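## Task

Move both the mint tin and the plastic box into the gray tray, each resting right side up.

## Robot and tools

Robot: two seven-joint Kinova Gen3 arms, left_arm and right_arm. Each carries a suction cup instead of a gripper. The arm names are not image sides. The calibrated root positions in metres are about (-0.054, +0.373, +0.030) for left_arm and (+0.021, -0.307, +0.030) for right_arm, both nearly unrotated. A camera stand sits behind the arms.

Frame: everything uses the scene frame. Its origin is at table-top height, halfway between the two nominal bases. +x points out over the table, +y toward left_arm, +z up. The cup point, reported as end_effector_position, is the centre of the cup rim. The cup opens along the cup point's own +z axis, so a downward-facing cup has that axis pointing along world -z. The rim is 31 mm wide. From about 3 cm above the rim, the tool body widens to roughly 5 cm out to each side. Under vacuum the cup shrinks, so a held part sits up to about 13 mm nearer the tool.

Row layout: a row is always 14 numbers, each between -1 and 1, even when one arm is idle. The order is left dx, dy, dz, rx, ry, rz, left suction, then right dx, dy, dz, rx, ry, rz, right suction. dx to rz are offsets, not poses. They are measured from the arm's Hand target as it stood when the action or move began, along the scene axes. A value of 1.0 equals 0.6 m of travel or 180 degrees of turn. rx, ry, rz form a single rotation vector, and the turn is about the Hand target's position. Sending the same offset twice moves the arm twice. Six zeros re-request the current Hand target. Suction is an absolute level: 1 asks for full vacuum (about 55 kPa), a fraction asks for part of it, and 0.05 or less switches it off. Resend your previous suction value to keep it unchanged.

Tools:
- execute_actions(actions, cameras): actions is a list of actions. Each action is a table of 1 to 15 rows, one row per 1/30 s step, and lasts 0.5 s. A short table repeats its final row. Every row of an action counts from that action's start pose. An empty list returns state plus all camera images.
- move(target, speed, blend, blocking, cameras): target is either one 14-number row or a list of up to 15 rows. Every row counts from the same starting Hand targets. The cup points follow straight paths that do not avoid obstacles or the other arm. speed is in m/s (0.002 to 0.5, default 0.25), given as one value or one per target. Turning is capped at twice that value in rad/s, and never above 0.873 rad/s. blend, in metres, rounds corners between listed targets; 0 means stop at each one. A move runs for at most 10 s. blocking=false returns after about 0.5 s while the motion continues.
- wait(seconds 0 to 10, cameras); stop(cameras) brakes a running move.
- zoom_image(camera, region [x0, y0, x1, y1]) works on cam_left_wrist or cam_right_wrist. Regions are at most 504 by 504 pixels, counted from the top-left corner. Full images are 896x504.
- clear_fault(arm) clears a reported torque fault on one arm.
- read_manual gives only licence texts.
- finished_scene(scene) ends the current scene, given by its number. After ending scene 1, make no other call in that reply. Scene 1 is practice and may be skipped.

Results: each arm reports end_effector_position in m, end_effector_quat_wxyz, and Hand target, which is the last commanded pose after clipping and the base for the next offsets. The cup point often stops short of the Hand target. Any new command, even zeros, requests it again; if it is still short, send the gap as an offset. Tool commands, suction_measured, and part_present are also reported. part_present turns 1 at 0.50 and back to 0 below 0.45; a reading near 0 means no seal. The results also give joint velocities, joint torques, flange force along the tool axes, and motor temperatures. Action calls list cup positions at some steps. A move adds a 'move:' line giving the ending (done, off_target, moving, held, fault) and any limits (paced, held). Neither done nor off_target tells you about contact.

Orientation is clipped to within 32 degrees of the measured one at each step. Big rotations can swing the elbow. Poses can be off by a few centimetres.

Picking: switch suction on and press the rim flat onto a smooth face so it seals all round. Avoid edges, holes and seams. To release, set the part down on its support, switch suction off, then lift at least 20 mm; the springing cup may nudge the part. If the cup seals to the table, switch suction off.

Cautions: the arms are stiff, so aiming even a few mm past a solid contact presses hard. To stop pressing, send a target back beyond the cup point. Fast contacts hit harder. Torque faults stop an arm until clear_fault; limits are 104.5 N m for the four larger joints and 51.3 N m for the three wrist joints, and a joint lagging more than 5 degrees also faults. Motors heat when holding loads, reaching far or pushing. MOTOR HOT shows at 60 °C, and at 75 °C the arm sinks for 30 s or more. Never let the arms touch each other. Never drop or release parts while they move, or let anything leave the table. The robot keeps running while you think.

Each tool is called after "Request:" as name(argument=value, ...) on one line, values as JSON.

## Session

Request:
execute_actions(actions=[])

Scene clock: 0.00 s.
left_arm: end_effector_position=(+0.5247, +0.4483, +0.3135) suction_measured=0.00 part_present=0 end_effector_quat_wxyz=(-0.265, -0.544, +0.754, -0.254) | right_arm: end_effector_position=(+0.5938, -0.5231, +0.3272) suction_measured=0.00 part_present=0 end_effector_quat_wxyz=(+0.269, +0.958, -0.033, -0.093)
Joint positions: left_arm=[-0.463 0.995 0.1 0.674 0.556 1.883 -2.224] | right_arm=[0.01 0.863 0.144 0.814 0.45 1.614 0.048]
Joint velocities: within noise
Joint torques (N m): no reading
Motor temperatures (°C): left_arm=[35 33 33 38 40 36 41] | right_arm=[32 34 32 34 43 40 41]
Flange force (N): no reading
Hand target: left_arm +0.5247, +0.4483, +0.3135; -0.265, -0.544, +0.754, -0.254 | right_arm +0.5938, -0.5231, +0.3272; +0.269, +0.958, -0.033, -0.093
Tool commands: left_gripper/suction=+0.0 right_gripper/suction=+0.0

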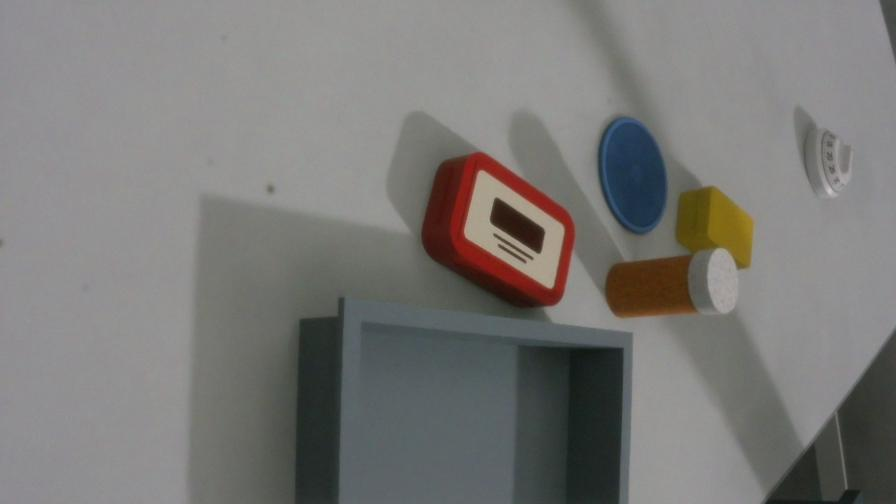

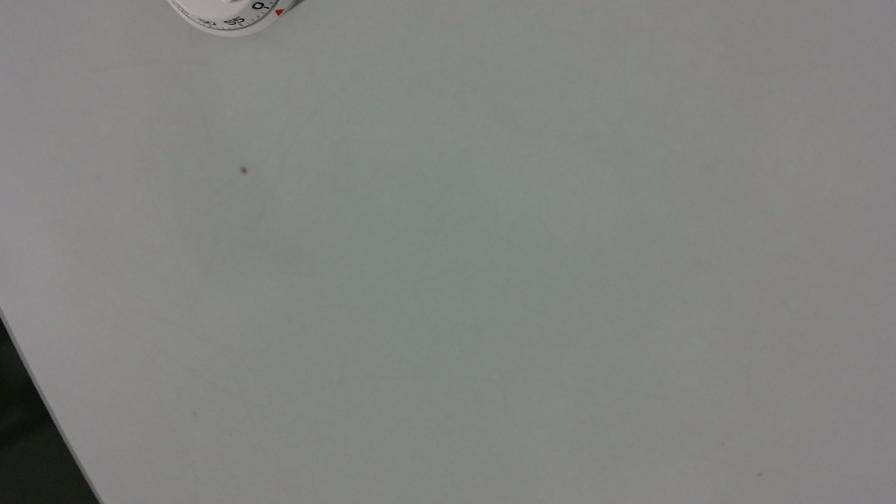

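Request:
zoom_image(camera="cam_left_wrist", region=[400, 90, 780, 340])

Scaled by 1.326 from the camera's 896x504 image, which has a finer 1280x720 frame.

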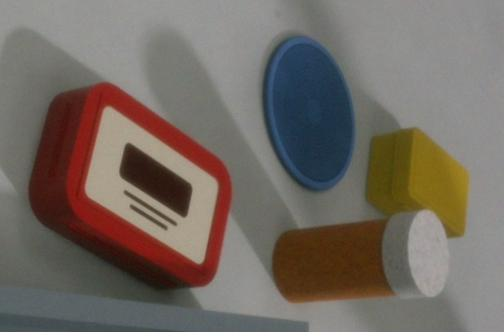

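Request:
move(target=[-0.0212,-0.6055,-0.2725,0.2404,-0.0051,0.0973,0,-0.253,0.5702,-0.212,0.1737,-0.06,0.0213,0], speed=0.35, cameras=["all"])

Scene clock: 35.90 s.
left_arm: end_effector_position=(+0.5119, +0.0850, +0.1501) suction_measured=0.00 part_present=0 end_effector_quat_wxyz=(+0.000, +0.707, -0.707, +0.000) | right_arm: end_effector_position=(+0.4420, -0.1810, +0.2000) suction_measured=0.00 part_present=0 end_effector_quat_wxyz=(+0.000, +1.000, +0.000, -0.001)
Joint positions: left_arm=[0.518 0.975 -0.191 1.01 0.171 1.17 -1.234] | right_arm=[-0.259 0.508 -0.151 1.783 0.095 0.859 -0.436]
Joint torques (N m): left_arm=[-0.37 -20.95 -0.48 -7.71 0.11 0.01 -0.43] | right_arm=[0.88 -13.26 0.04 -7.85 0.02 -0.15 0.35]
Flange force (N): left_arm=[-2.2 6.9 1.5] | right_arm=[-9.7 0.0 2.4]
Hand target: left_arm +0.5120, +0.0850, +0.1501; +0.000, +0.707, -0.707, +0.000 | right_arm +0.4420, -0.1810, +0.2000; +0.000, +1.000, +0.000, -0.001
Off the commanded pose: left_arm 0.000 m, 0 deg | right_arm 0.000 m, 0 deg.
move: done

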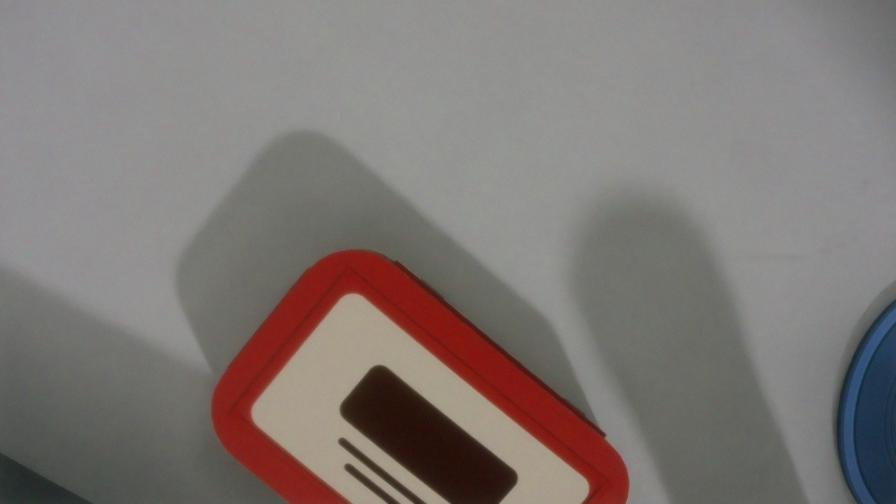

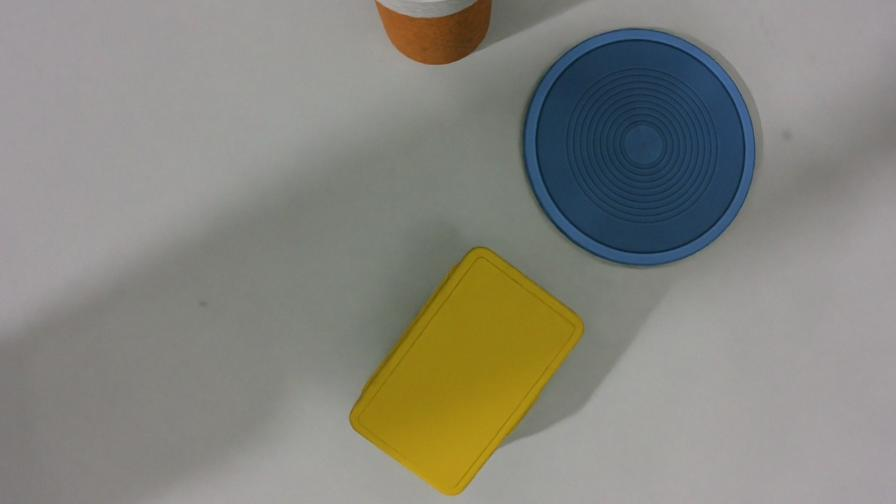

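Request:
zoom_image(camera="cam_right_wrist", region=[330, 230, 600, 504])

Request:
zoom_image(camera="cam_left_wrist", region=[190, 230, 640, 504])

Scaled by 1.839 from the camera's 896x504 image, which has a finer 1280x720 frame.

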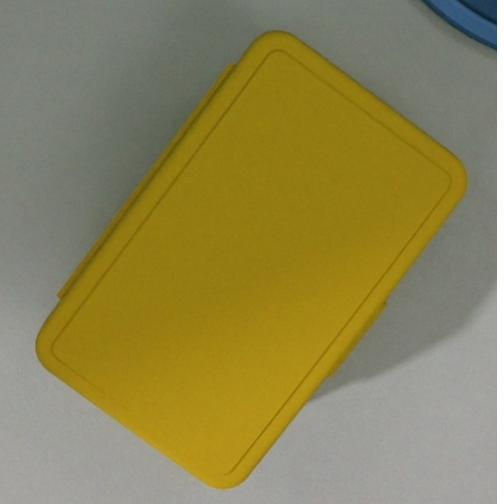

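Scaled by 1.120 from the camera's 896x504 image, which has a finer 1280x720 frame.

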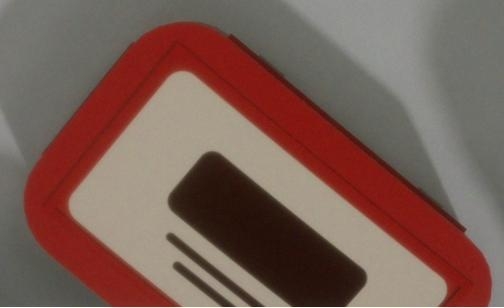

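Request:
move(target=[[0,0.003,-0.1667,0,0,0,1,-0.0033,-0.3217,-0.1117,0.267,0,0,0],[0,0.003,-0.205,0,0,0,1,-0.0033,-0.3217,-0.1117,0.267,0,0,0]], speed=[0.35,0.04], blend=[0.005,0], cameras=["cam_right_wrist"])

Request:
zoom_image(camera="cam_right_wrist", region=[340, 140, 600, 360])

Scene clock: 79.83 s.
left_arm: end_effector_position=(+0.5119, +0.0868, +0.0271) suction_measured=0.00 part_present=0 end_effector_quat_wxyz=(+0.000, +0.707, -0.707, +0.000) | right_arm: end_effector_position=(+0.4400, -0.3740, +0.1330) suction_measured=0.00 part_present=0 end_effector_quat_wxyz=(-0.407, +0.913, +0.000, -0.001)
Joint positions: left_arm=[0.512 1.143 -0.176 1.069 0.197 0.945 -1.255] | right_arm=[0.82 0.949 -0.509 1.654 -0.388 1.044 0.71]
Joint torques (N m): left_arm=[-0.39 -21.95 -0.53 -6.81 0.08 0.22 -0.42] | right_arm=[0.85 -16.12 -2.75 -5.64 -0.76 0.7 0.38]
Flange force (N): left_arm=[-1.7 6.0 1.0] | right_arm=[-6.5 -5.0 4.3]
Hand target: left_arm +0.5119, +0.0868, +0.0270; +0.000, +0.707, -0.707, +0.000 | right_arm +0.4400, -0.3740, +0.1330; -0.407, +0.913, +0.000, -0.001
Off the commanded pose: left_arm 0.000 m, 0 deg | right_arm 0.000 m, 0 deg.
move: done
Images, in order (width x height): cam_right_wrist 896x504.

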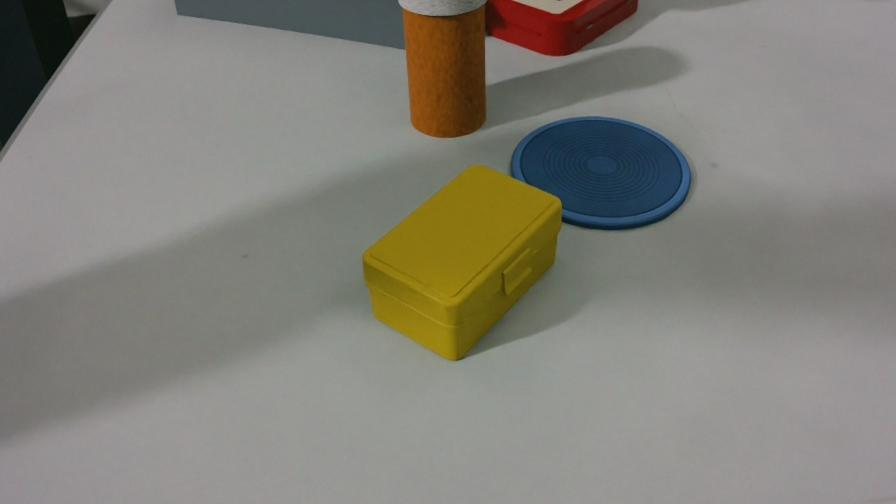

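Scaled by 1.938 from the camera's 896x504 image, which has a finer 1280x720 frame.

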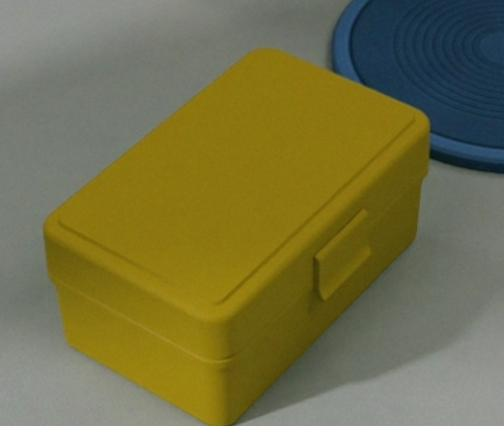

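Request:
move(target=[[0,0,-0.01,0,0,0,1,0.0042,0.3508,-0.1383,-0.267,0,0,1],[0,0,-0.02,0,0,0,1,0.0042,0.3508,-0.18,-0.267,0,0,1]], speed=[0.4,0.05], blend=[0.004,0])

Scene clock: 92.27 s.
left_arm: end_effector_position=(+0.5120, +0.0868, +0.0151) suction_measured=1.00 part_present=1 end_effector_quat_wxyz=(+0.000, +0.707, -0.707, +0.000) | right_arm: end_effector_position=(+0.4425, -0.1635, +0.0250) suction_measured=0.51 part_present=1 end_effector_quat_wxyz=(+0.000, +1.000, +0.000, -0.001)
Joint positions: left_arm=[0.511 1.163 -0.174 1.067 0.199 0.927 -1.256] | right_arm=[-0.447 0.863 0.068 1.87 -0.131 0.414 -0.264]
Joint torques (N m): left_arm=[-0.34 -22.51 -0.52 -6.98 0.1 0.19 -0.4] | right_arm=[1.01 -15.97 1.07 -5.33 0 -0.15 0.37]
Flange force (N): left_arm=[-1.9 6.2 1.7] | right_arm=[-9.1 -0.1 -0.6]
Hand target: left_arm +0.5120, +0.0868, +0.0150; +0.000, +0.707, -0.707, +0.000 | right_arm +0.4425, -0.1635, +0.0250; +0.000, +1.000, +0.000, -0.001
Off the commanded pose: left_arm 0.000 m, 0 deg | right_arm 0.000 m, 0 deg.
move: done

Request:
move(target=[[0,0,0.1917,0,0,0,1,0,0,0.225,0,0,0,1],[-0.277,0.2475,0.1917,0,0,0,1,-0.1042,0.1725,0.2917,0,0,0,1]], speed=[0.25,0.3], blend=[0.03,0], cameras=["all"])

Scene clock: 109.07 s.
left_arm: end_effector_position=(+0.3458, +0.2353, +0.1301) suction_measured=1.00 part_present=1 end_effector_quat_wxyz=(+0.000, +0.707, -0.707, +0.000) | right_arm: end_effector_position=(+0.3800, -0.0600, +0.2000) suction_measured=1.00 part_present=1 end_effector_quat_wxyz=(+0.000, +1.000, +0.000, -0.001)
Joint positions: left_arm=[0.426 0.611 -0.21 1.909 0.2 0.641 -1.483] | right_arm=[-0.759 0.499 0.117 1.803 -0.076 0.844 -0.587]
Joint torques (N m): left_arm=[-0.26 -14.34 -0.45 -5.45 0.1 0.21 -0.42] | right_arm=[0.88 -13.3 0.99 -7.85 0.02 -0.15 0.32]
Flange force (N): left_arm=[0.1 4.5 1.8] | right_arm=[-9.1 2.9 2.6]
Hand target: left_arm +0.3457, +0.2353, +0.1301; +0.000, +0.707, -0.707, +0.000 | right_arm +0.3800, -0.0600, +0.2000; +0.000, +1.000, +0.000, -0.001
Off the commanded pose: left_arm 0.000 m, 0 deg | right_arm 0.000 m, 0 deg.
move: done

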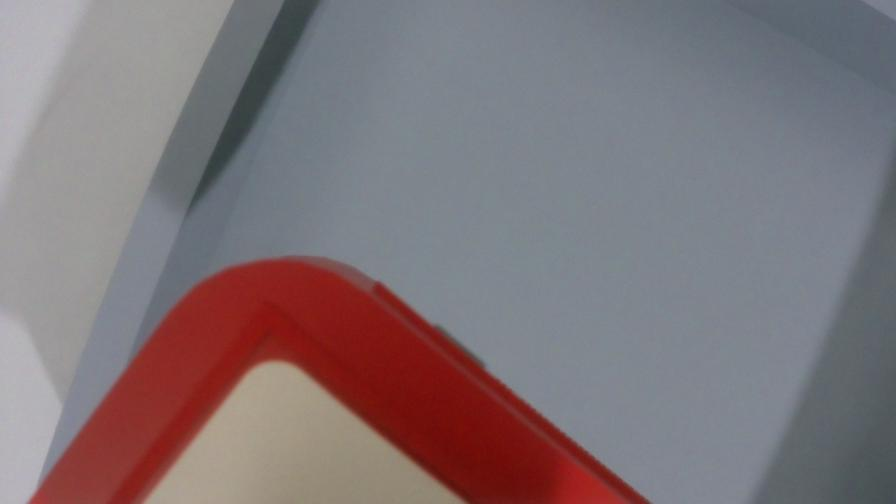

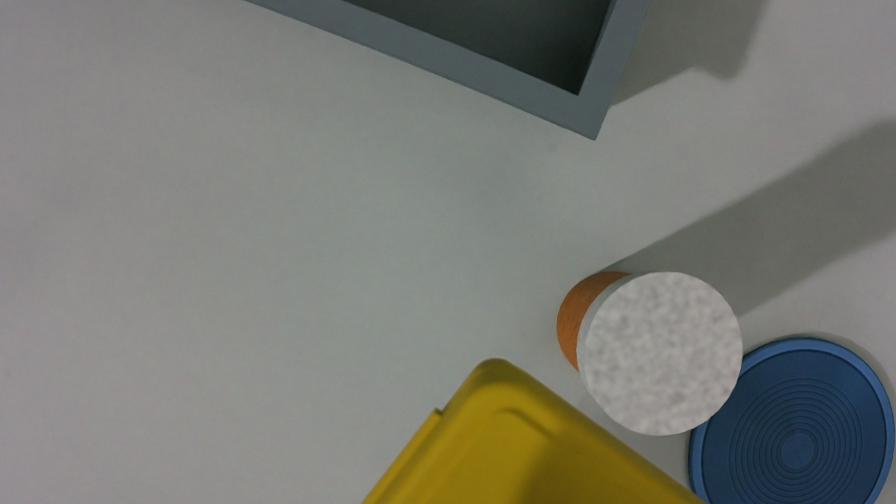

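Request:
move(target=[[0.0588,-0.036,-0.1333,0,0,0,1,0,0,0,0,0,0,1],[0.0588,-0.036,-0.182,0,0,0,1,0,0,0,0,0,0,1]], speed=[0.2,0.04], blend=[0.01,0])

Request:
move(target=[0,0,-0.005,0,0,0,1,0,0,0,0,0,0,1], speed=0.03)

Request:
move(target=[0,0,-0.004,0,0,0,1,0,0,0,0,0,0,1], speed=0.03)

Scene clock: 142.70 s.
left_arm: end_effector_position=(+0.3810, +0.2137, +0.0209) suction_measured=1.00 part_present=1 end_effector_quat_wxyz=(+0.000, +0.707, -0.707, +0.000) | right_arm: end_effector_position=(+0.3800, -0.0600, +0.2000) suction_measured=1.00 part_present=1 end_effector_quat_wxyz=(+0.000, +1.000, +0.000, -0.001)
Joint positions: left_arm=[0.403 0.892 -0.149 1.801 0.258 0.468 -1.5] | right_arm=[-0.759 0.499 0.117 1.803 -0.076 0.844 -0.587]
Joint torques (N m): left_arm=[-0.39 -17.05 -0.31 -4.31 0.08 0.16 -0.42] | right_arm=[0.89 -13.26 0.97 -7.95 0.02 -0.12 0.35]
Flange force (N): left_arm=[0.2 4.2 0.9] | right_arm=[-9.6 3.2 2.7]
Hand target: left_arm +0.3810, +0.2137, +0.0209; +0.000, +0.707, -0.707, +0.000 | right_arm +0.3800, -0.0600, +0.2000; +0.000, +1.000, +0.000, -0.001
Off the commanded pose: left_arm 0.000 m, 0 deg | right_arm 0.000 m, 0 deg.
move: done

Scene clock: 143.40 s.
left_arm: end_effector_position=(+0.3810, +0.2137, +0.0179) suction_measured=1.00 part_present=1 end_effector_quat_wxyz=(+0.000, +0.707, -0.707, +0.000) | right_arm: end_effector_position=(+0.3800, -0.0600, +0.2000) suction_measured=0.96 part_present=1 end_effector_quat_wxyz=(+0.000, +1.000, +0.000, -0.001)
Joint positions: left_arm=[0.401 0.899 -0.147 1.8 0.26 0.461 -1.501] | right_arm=[-0.759 0.499 0.117 1.803 -0.076 0.844 -0.587]
Joint torques (N m): left_arm=[-0.36 -17.22 -0.33 -4.34 0.08 0.21 -0.41] | right_arm=[0.98 -13.22 0.87 -7.85 -0.09 -0.17 0.32]
Flange force (N): left_arm=[0.0 4.4 1.3] | right_arm=[-9.4 2.9 2.4]
Hand target: left_arm +0.3810, +0.2137, +0.0179; +0.000, +0.707, -0.707, +0.000 | right_arm +0.3800, -0.0600, +0.2000; +0.000, +1.000, +0.000, -0.001
Off the commanded pose: left_arm 0.000 m, 0 deg | right_arm 0.000 m, 0 deg.
move: done

Scene clock: 144.10 s.
left_arm: end_effector_position=(+0.3810, +0.2137, +0.0155) suction_measured=1.00 part_present=1 end_effector_quat_wxyz=(+0.000, +0.707, -0.707, +0.000) | right_arm: end_effector_position=(+0.3800, -0.0600, +0.2000) suction_measured=0.98 part_present=1 end_effector_quat_wxyz=(+0.000, +1.000, +0.000, -0.001)
Joint positions: left_arm=[0.4 0.904 -0.146 1.8 0.26 0.456 -1.502] | right_arm=[-0.759 0.499 0.117 1.803 -0.076 0.844 -0.587]
Joint torques (N m): left_arm=[-0.42 -17.25 -0.36 -4.25 0.11 0.17 -0.39] | right_arm=[1.06 -13.27 0.87 -7.82 -0.05 -0.12 0.43]
Flange force (N): left_arm=[0.1 4.2 1.2] | right_arm=[-9.6 2.4 2.5]
Hand target: left_arm +0.3810, +0.2137, +0.0155; +0.000, +0.707, -0.707, +0.000 | right_arm +0.3800, -0.0600, +0.2000; +0.000, +1.000, +0.000, -0.001
Off the commanded pose: left_arm 0.000 m, 0 deg | right_arm 0.000 m, 0 deg.
move: done

Request:
move(target=[0,0,-0.0045,0,0,0,1,0,0,0,0,0,0,1], speed=0.03)

Request:
move(target=[0,0,-0.0045,0,0,0,1,0,0,0,0,0,0,1], speed=0.03)

Scene clock: 147.37 s.
left_arm: end_effector_position=(+0.3811, +0.2137, +0.0129) suction_measured=0.98 part_present=1 end_effector_quat_wxyz=(+0.000, +0.707, -0.707, +0.000) | right_arm: end_effector_position=(+0.3800, -0.0600, +0.2000) suction_measured=1.00 part_present=1 end_effector_quat_wxyz=(+0.000, +1.000, +0.000, -0.001)
Joint positions: left_arm=[0.399 0.909 -0.144 1.799 0.262 0.451 -1.503] | right_arm=[-0.759 0.499 0.117 1.803 -0.076 0.844 -0.587]
Joint torques (N m): left_arm=[-0.53 0.87 0.56 -4.86 0.44 -2.71 -0.43] | right_arm=[0.91 -13.36 0.97 -7.78 -0.04 -0.12 0.35]
Flange force (N): left_arm=[-4.2 16.9 -45.2] | right_arm=[-9.0 2.7 2.7]
Hand target: left_arm +0.3810, +0.2137, +0.0128; +0.000, +0.707, -0.707, +0.000 | right_arm +0.3800, -0.0600, +0.2000; +0.000, +1.000, +0.000, -0.001
Off the commanded pose: left_arm 0.000 m, 0 deg | right_arm 0.000 m, 0 deg.
move: done

Scene clock: 148.07 s.
left_arm: end_effector_position=(+0.3811, +0.2137, +0.0102) suction_measured=0.98 part_present=1 end_effector_quat_wxyz=(+0.000, +0.707, -0.707, +0.000) | right_arm: end_effector_position=(+0.3800, -0.0600, +0.2000) suction_measured=0.96 part_present=1 end_effector_quat_wxyz=(+0.000, +1.000, +0.000, -0.001)
Joint positions: left_arm=[0.398 0.915 -0.142 1.799 0.263 0.445 -1.503] | right_arm=[-0.759 0.499 0.117 1.803 -0.076 0.844 -0.587]
Joint torques (N m): left_arm=[-0.67 37.36 2.55 -4.78 1.12 -7.78 -0.43] | right_arm=[0.89 -13.21 0.99 -7.81 -0.01 -0.15 0.41]
Flange force (N): left_arm=[-12.1 38.8 -136.9] | right_arm=[-9.3 2.8 2.4]
Hand target: left_arm +0.3810, +0.2137, +0.0101; +0.000, +0.707, -0.707, +0.000 | right_arm +0.3800, -0.0600, +0.2000; +0.000, +1.000, +0.000, -0.001
Off the commanded pose: left_arm 0.000 m, 0 deg | right_arm 0.000 m, 0 deg.
move: done

Request:
move(target=[[0,0,0.0067,0,0,0,1,0,0,0,0,0,0,1],[0,0,0.0067,0,0,0,0,0,0,0,0,0,0,1],[0,0,0.0067,0,0,0,0,0,0,0,0,0,0,1],[0,0,0.05,0,0,0,0,0,0,0,0,0,0,1],[0.05,0.2,0.4,0,0,0,0,0,0,0,0,0,0,1]], speed=[0.05,0.05,0.05,0.1,0.3], blend=[0,0,0,0.01,0], cameras=["cam_left_wrist"])

Scene clock: 157.03 s.
left_arm: end_effector_position=(+0.4110, +0.3337, +0.2500) suction_measured=0.00 part_present=0 end_effector_quat_wxyz=(+0.000, +0.707, -0.707, +0.000) | right_arm: end_effector_position=(+0.3800, -0.0600, +0.2000) suction_measured=0.98 part_present=1 end_effector_quat_wxyz=(+0.000, +1.000, +0.000, -0.001)
Joint positions: left_arm=[0.206 0.496 -0.251 1.617 0.136 1.046 -1.661] | right_arm=[-0.759 0.499 0.117 1.803 -0.076 0.844 -0.587]
Joint torques (N m): left_arm=[-0.38 -14.06 -0.44 -7.36 0.11 0.03 -0.4] | right_arm=[0.89 -13.13 0.92 -7.84 -0.06 -0.14 0.36]
Flange force (N): left_arm=[1.2 5.3 2.0] | right_arm=[-9.5 3.0 2.3]
Hand target: left_arm +0.4110, +0.3337, +0.2501; +0.000, +0.707, -0.707, +0.000 | right_arm +0.3800, -0.0600, +0.2000; +0.000, +1.000, +0.000, -0.001
Off the commanded pose: left_arm 0.000 m, 0 deg | right_arm 0.000 m, 0 deg.
move: done
Images, in order (width x height): cam_left_wrist 896x504.

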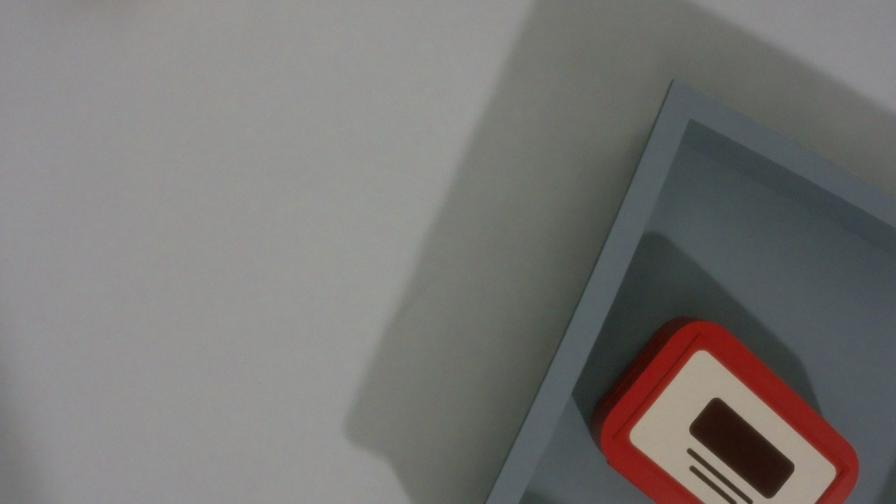

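Request:
move(target=[[0.15,0.21,0.1667,0,0,0,0,-0.1743,0.3732,0.0333,0,0,0,1],[0.15,0.21,0.1667,0,0,0,0,-0.1743,0.3732,-0.2333,0,0,0,1],[0.15,0.21,0.1667,0,0,0,0,-0.1743,0.3732,-0.2883,0,0,0,1]], speed=[0.3,0.2,0.04], blend=[0.02,0.005,0])

Scene clock: 183.07 s.
left_arm: end_effector_position=(+0.5010, +0.4597, +0.3501) suction_measured=0.00 part_present=0 end_effector_quat_wxyz=(+0.000, +0.707, -0.707, +0.000) | right_arm: end_effector_position=(+0.2754, +0.1639, +0.0270) suction_measured=0.96 part_present=1 end_effector_quat_wxyz=(+0.000, +1.000, +0.000, -0.001)
Joint positions: left_arm=[-0.068 0.641 -0.261 1.023 0.155 1.494 -1.868] | right_arm=[-1.172 0.967 0.057 1.533 -0.081 0.644 -1.057]
Joint torques (N m): left_arm=[-0.33 -17.36 -0.5 -8.18 0.07 0.19 -0.42] | right_arm=[0.98 -18.65 1.04 -6.76 -0.01 -0.23 0.41]
Flange force (N): left_arm=[2.3 6.4 4.2] | right_arm=[-6.8 7.3 -0.3]
Hand target: left_arm +0.5010, +0.4597, +0.3501; +0.000, +0.707, -0.707, +0.000 | right_arm +0.2754, +0.1639, +0.0270; +0.000, +1.000, +0.000, -0.001
Off the commanded pose: left_arm 0.000 m, 0 deg | right_arm 0.000 m, 0 deg.
move: done

Request:
move(target=[0,0,0,0,0,0,0,0,0,-0.0033,0,0,0,1], speed=0.03)

Scene clock: 185.67 s.
left_arm: end_effector_position=(+0.5010, +0.4597, +0.3501) suction_measured=0.00 part_present=0 end_effector_quat_wxyz=(+0.000, +0.707, -0.707, +0.000) | right_arm: end_effector_position=(+0.2754, +0.1639, +0.0250) suction_measured=0.96 part_present=1 end_effector_quat_wxyz=(+0.000, +1.000, +0.000, -0.001)
Joint positions: left_arm=[-0.068 0.641 -0.261 1.023 0.155 1.494 -1.868] | right_arm=[-1.172 0.97 0.057 1.533 -0.081 0.641 -1.057]
Joint torques (N m): left_arm=[-0.35 -17.37 -0.51 -8.2 0.13 0.19 -0.44] | right_arm=[1.02 -18.55 1 -6.78 0.05 -0.22 0.39]
Flange force (N): left_arm=[2.4 6.5 4.2] | right_arm=[-7.0 7.6 -0.5]
Hand target: left_arm +0.5010, +0.4597, +0.3501; +0.000, +0.707, -0.707, +0.000 | right_arm +0.2754, +0.1639, +0.0250; +0.000, +1.000, +0.000, -0.001
Off the commanded pose: left_arm 0.000 m, 0 deg | right_arm 0.000 m, 0 deg.
move: done

Request:
move(target=[0,0,0,0,0,0,0,0,0,-0.0033,0,0,0,1], speed=0.03)

Scene clock: 187.90 s.
left_arm: end_effector_position=(+0.5010, +0.4597, +0.3501) suction_measured=0.00 part_present=0 end_effector_quat_wxyz=(+0.000, +0.707, -0.707, +0.000) | right_arm: end_effector_position=(+0.2754, +0.1640, +0.0231) suction_measured=1.00 part_present=1 end_effector_quat_wxyz=(+0.000, +1.000, +0.000, -0.001)
Joint positions: left_arm=[-0.068 0.641 -0.261 1.023 0.155 1.494 -1.868] | right_arm=[-1.172 0.974 0.057 1.533 -0.081 0.637 -1.057]
Joint torques (N m): left_arm=[-0.35 -17.3 -0.5 -8.17 0.12 0.19 -0.41] | right_arm=[1.21 -3.4 0.67 -4.58 0.07 -2.23 0.31]
Flange force (N): left_arm=[2.4 6.6 4.2] | right_arm=[-10.8 13.9 -32.9]
Hand target: left_arm +0.5010, +0.4597, +0.3501; +0.000, +0.707, -0.707, +0.000 | right_arm +0.2754, +0.1639, +0.0230; +0.000, +1.000, +0.000, -0.001
Off the commanded pose: left_arm 0.000 m, 0 deg | right_arm 0.000 m, 0 deg.
move: done

Request:
move(target=[[0,0,0,0,0,0,0,0,0,0.002,0,0,0,0],[0,0,0,0,0,0,0,0,0,0.002,0,0,0,0],[0,0,0,0,0,0,0,0,0,0.05,0,0,0,0],[0,0,0,0,0,0,0,-0.02,-0.05,0.3,0,0,0,0]], speed=[0.03,0.05,0.1,0.3], blend=[0,0,0.01,0], cameras=["cam_right_wrist"])

Scene clock: 193.43 s.
left_arm: end_effector_position=(+0.5010, +0.4597, +0.3501) suction_measured=0.00 part_present=0 end_effector_quat_wxyz=(+0.000, +0.707, -0.707, +0.000) | right_arm: end_effector_position=(+0.2634, +0.1339, +0.2030) suction_measured=0.00 part_present=0 end_effector_quat_wxyz=(+0.000, +1.000, +0.000, -0.001)
Joint positions: left_arm=[-0.068 0.641 -0.261 1.023 0.155 1.494 -1.868] | right_arm=[-1.186 0.62 0.083 1.558 -0.06 0.966 -1.066]
Joint torques (N m): left_arm=[-0.37 -17.37 -0.52 -8.16 0.12 0.18 -0.42] | right_arm=[1.04 -15.53 0.94 -8.42 -0.01 -0.13 0.33]
Flange force (N): left_arm=[2.4 6.3 4.1] | right_arm=[-7.5 8.0 2.7]
Hand target: left_arm +0.5010, +0.4597, +0.3501; +0.000, +0.707, -0.707, +0.000 | right_arm +0.2634, +0.1339, +0.2030; +0.000, +1.000, +0.000, -0.001
Off the commanded pose: left_arm 0.000 m, 0 deg | right_arm 0.000 m, 0 deg.
move: done
Images, in order (width x height): cam_right_wrist 896x504.

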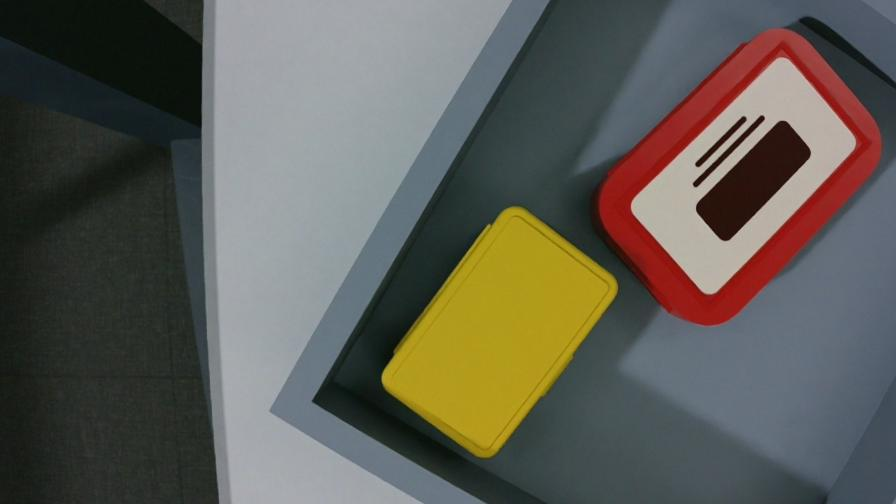

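Request:
finished_scene(scene=2)

The scene is finished: the task was done.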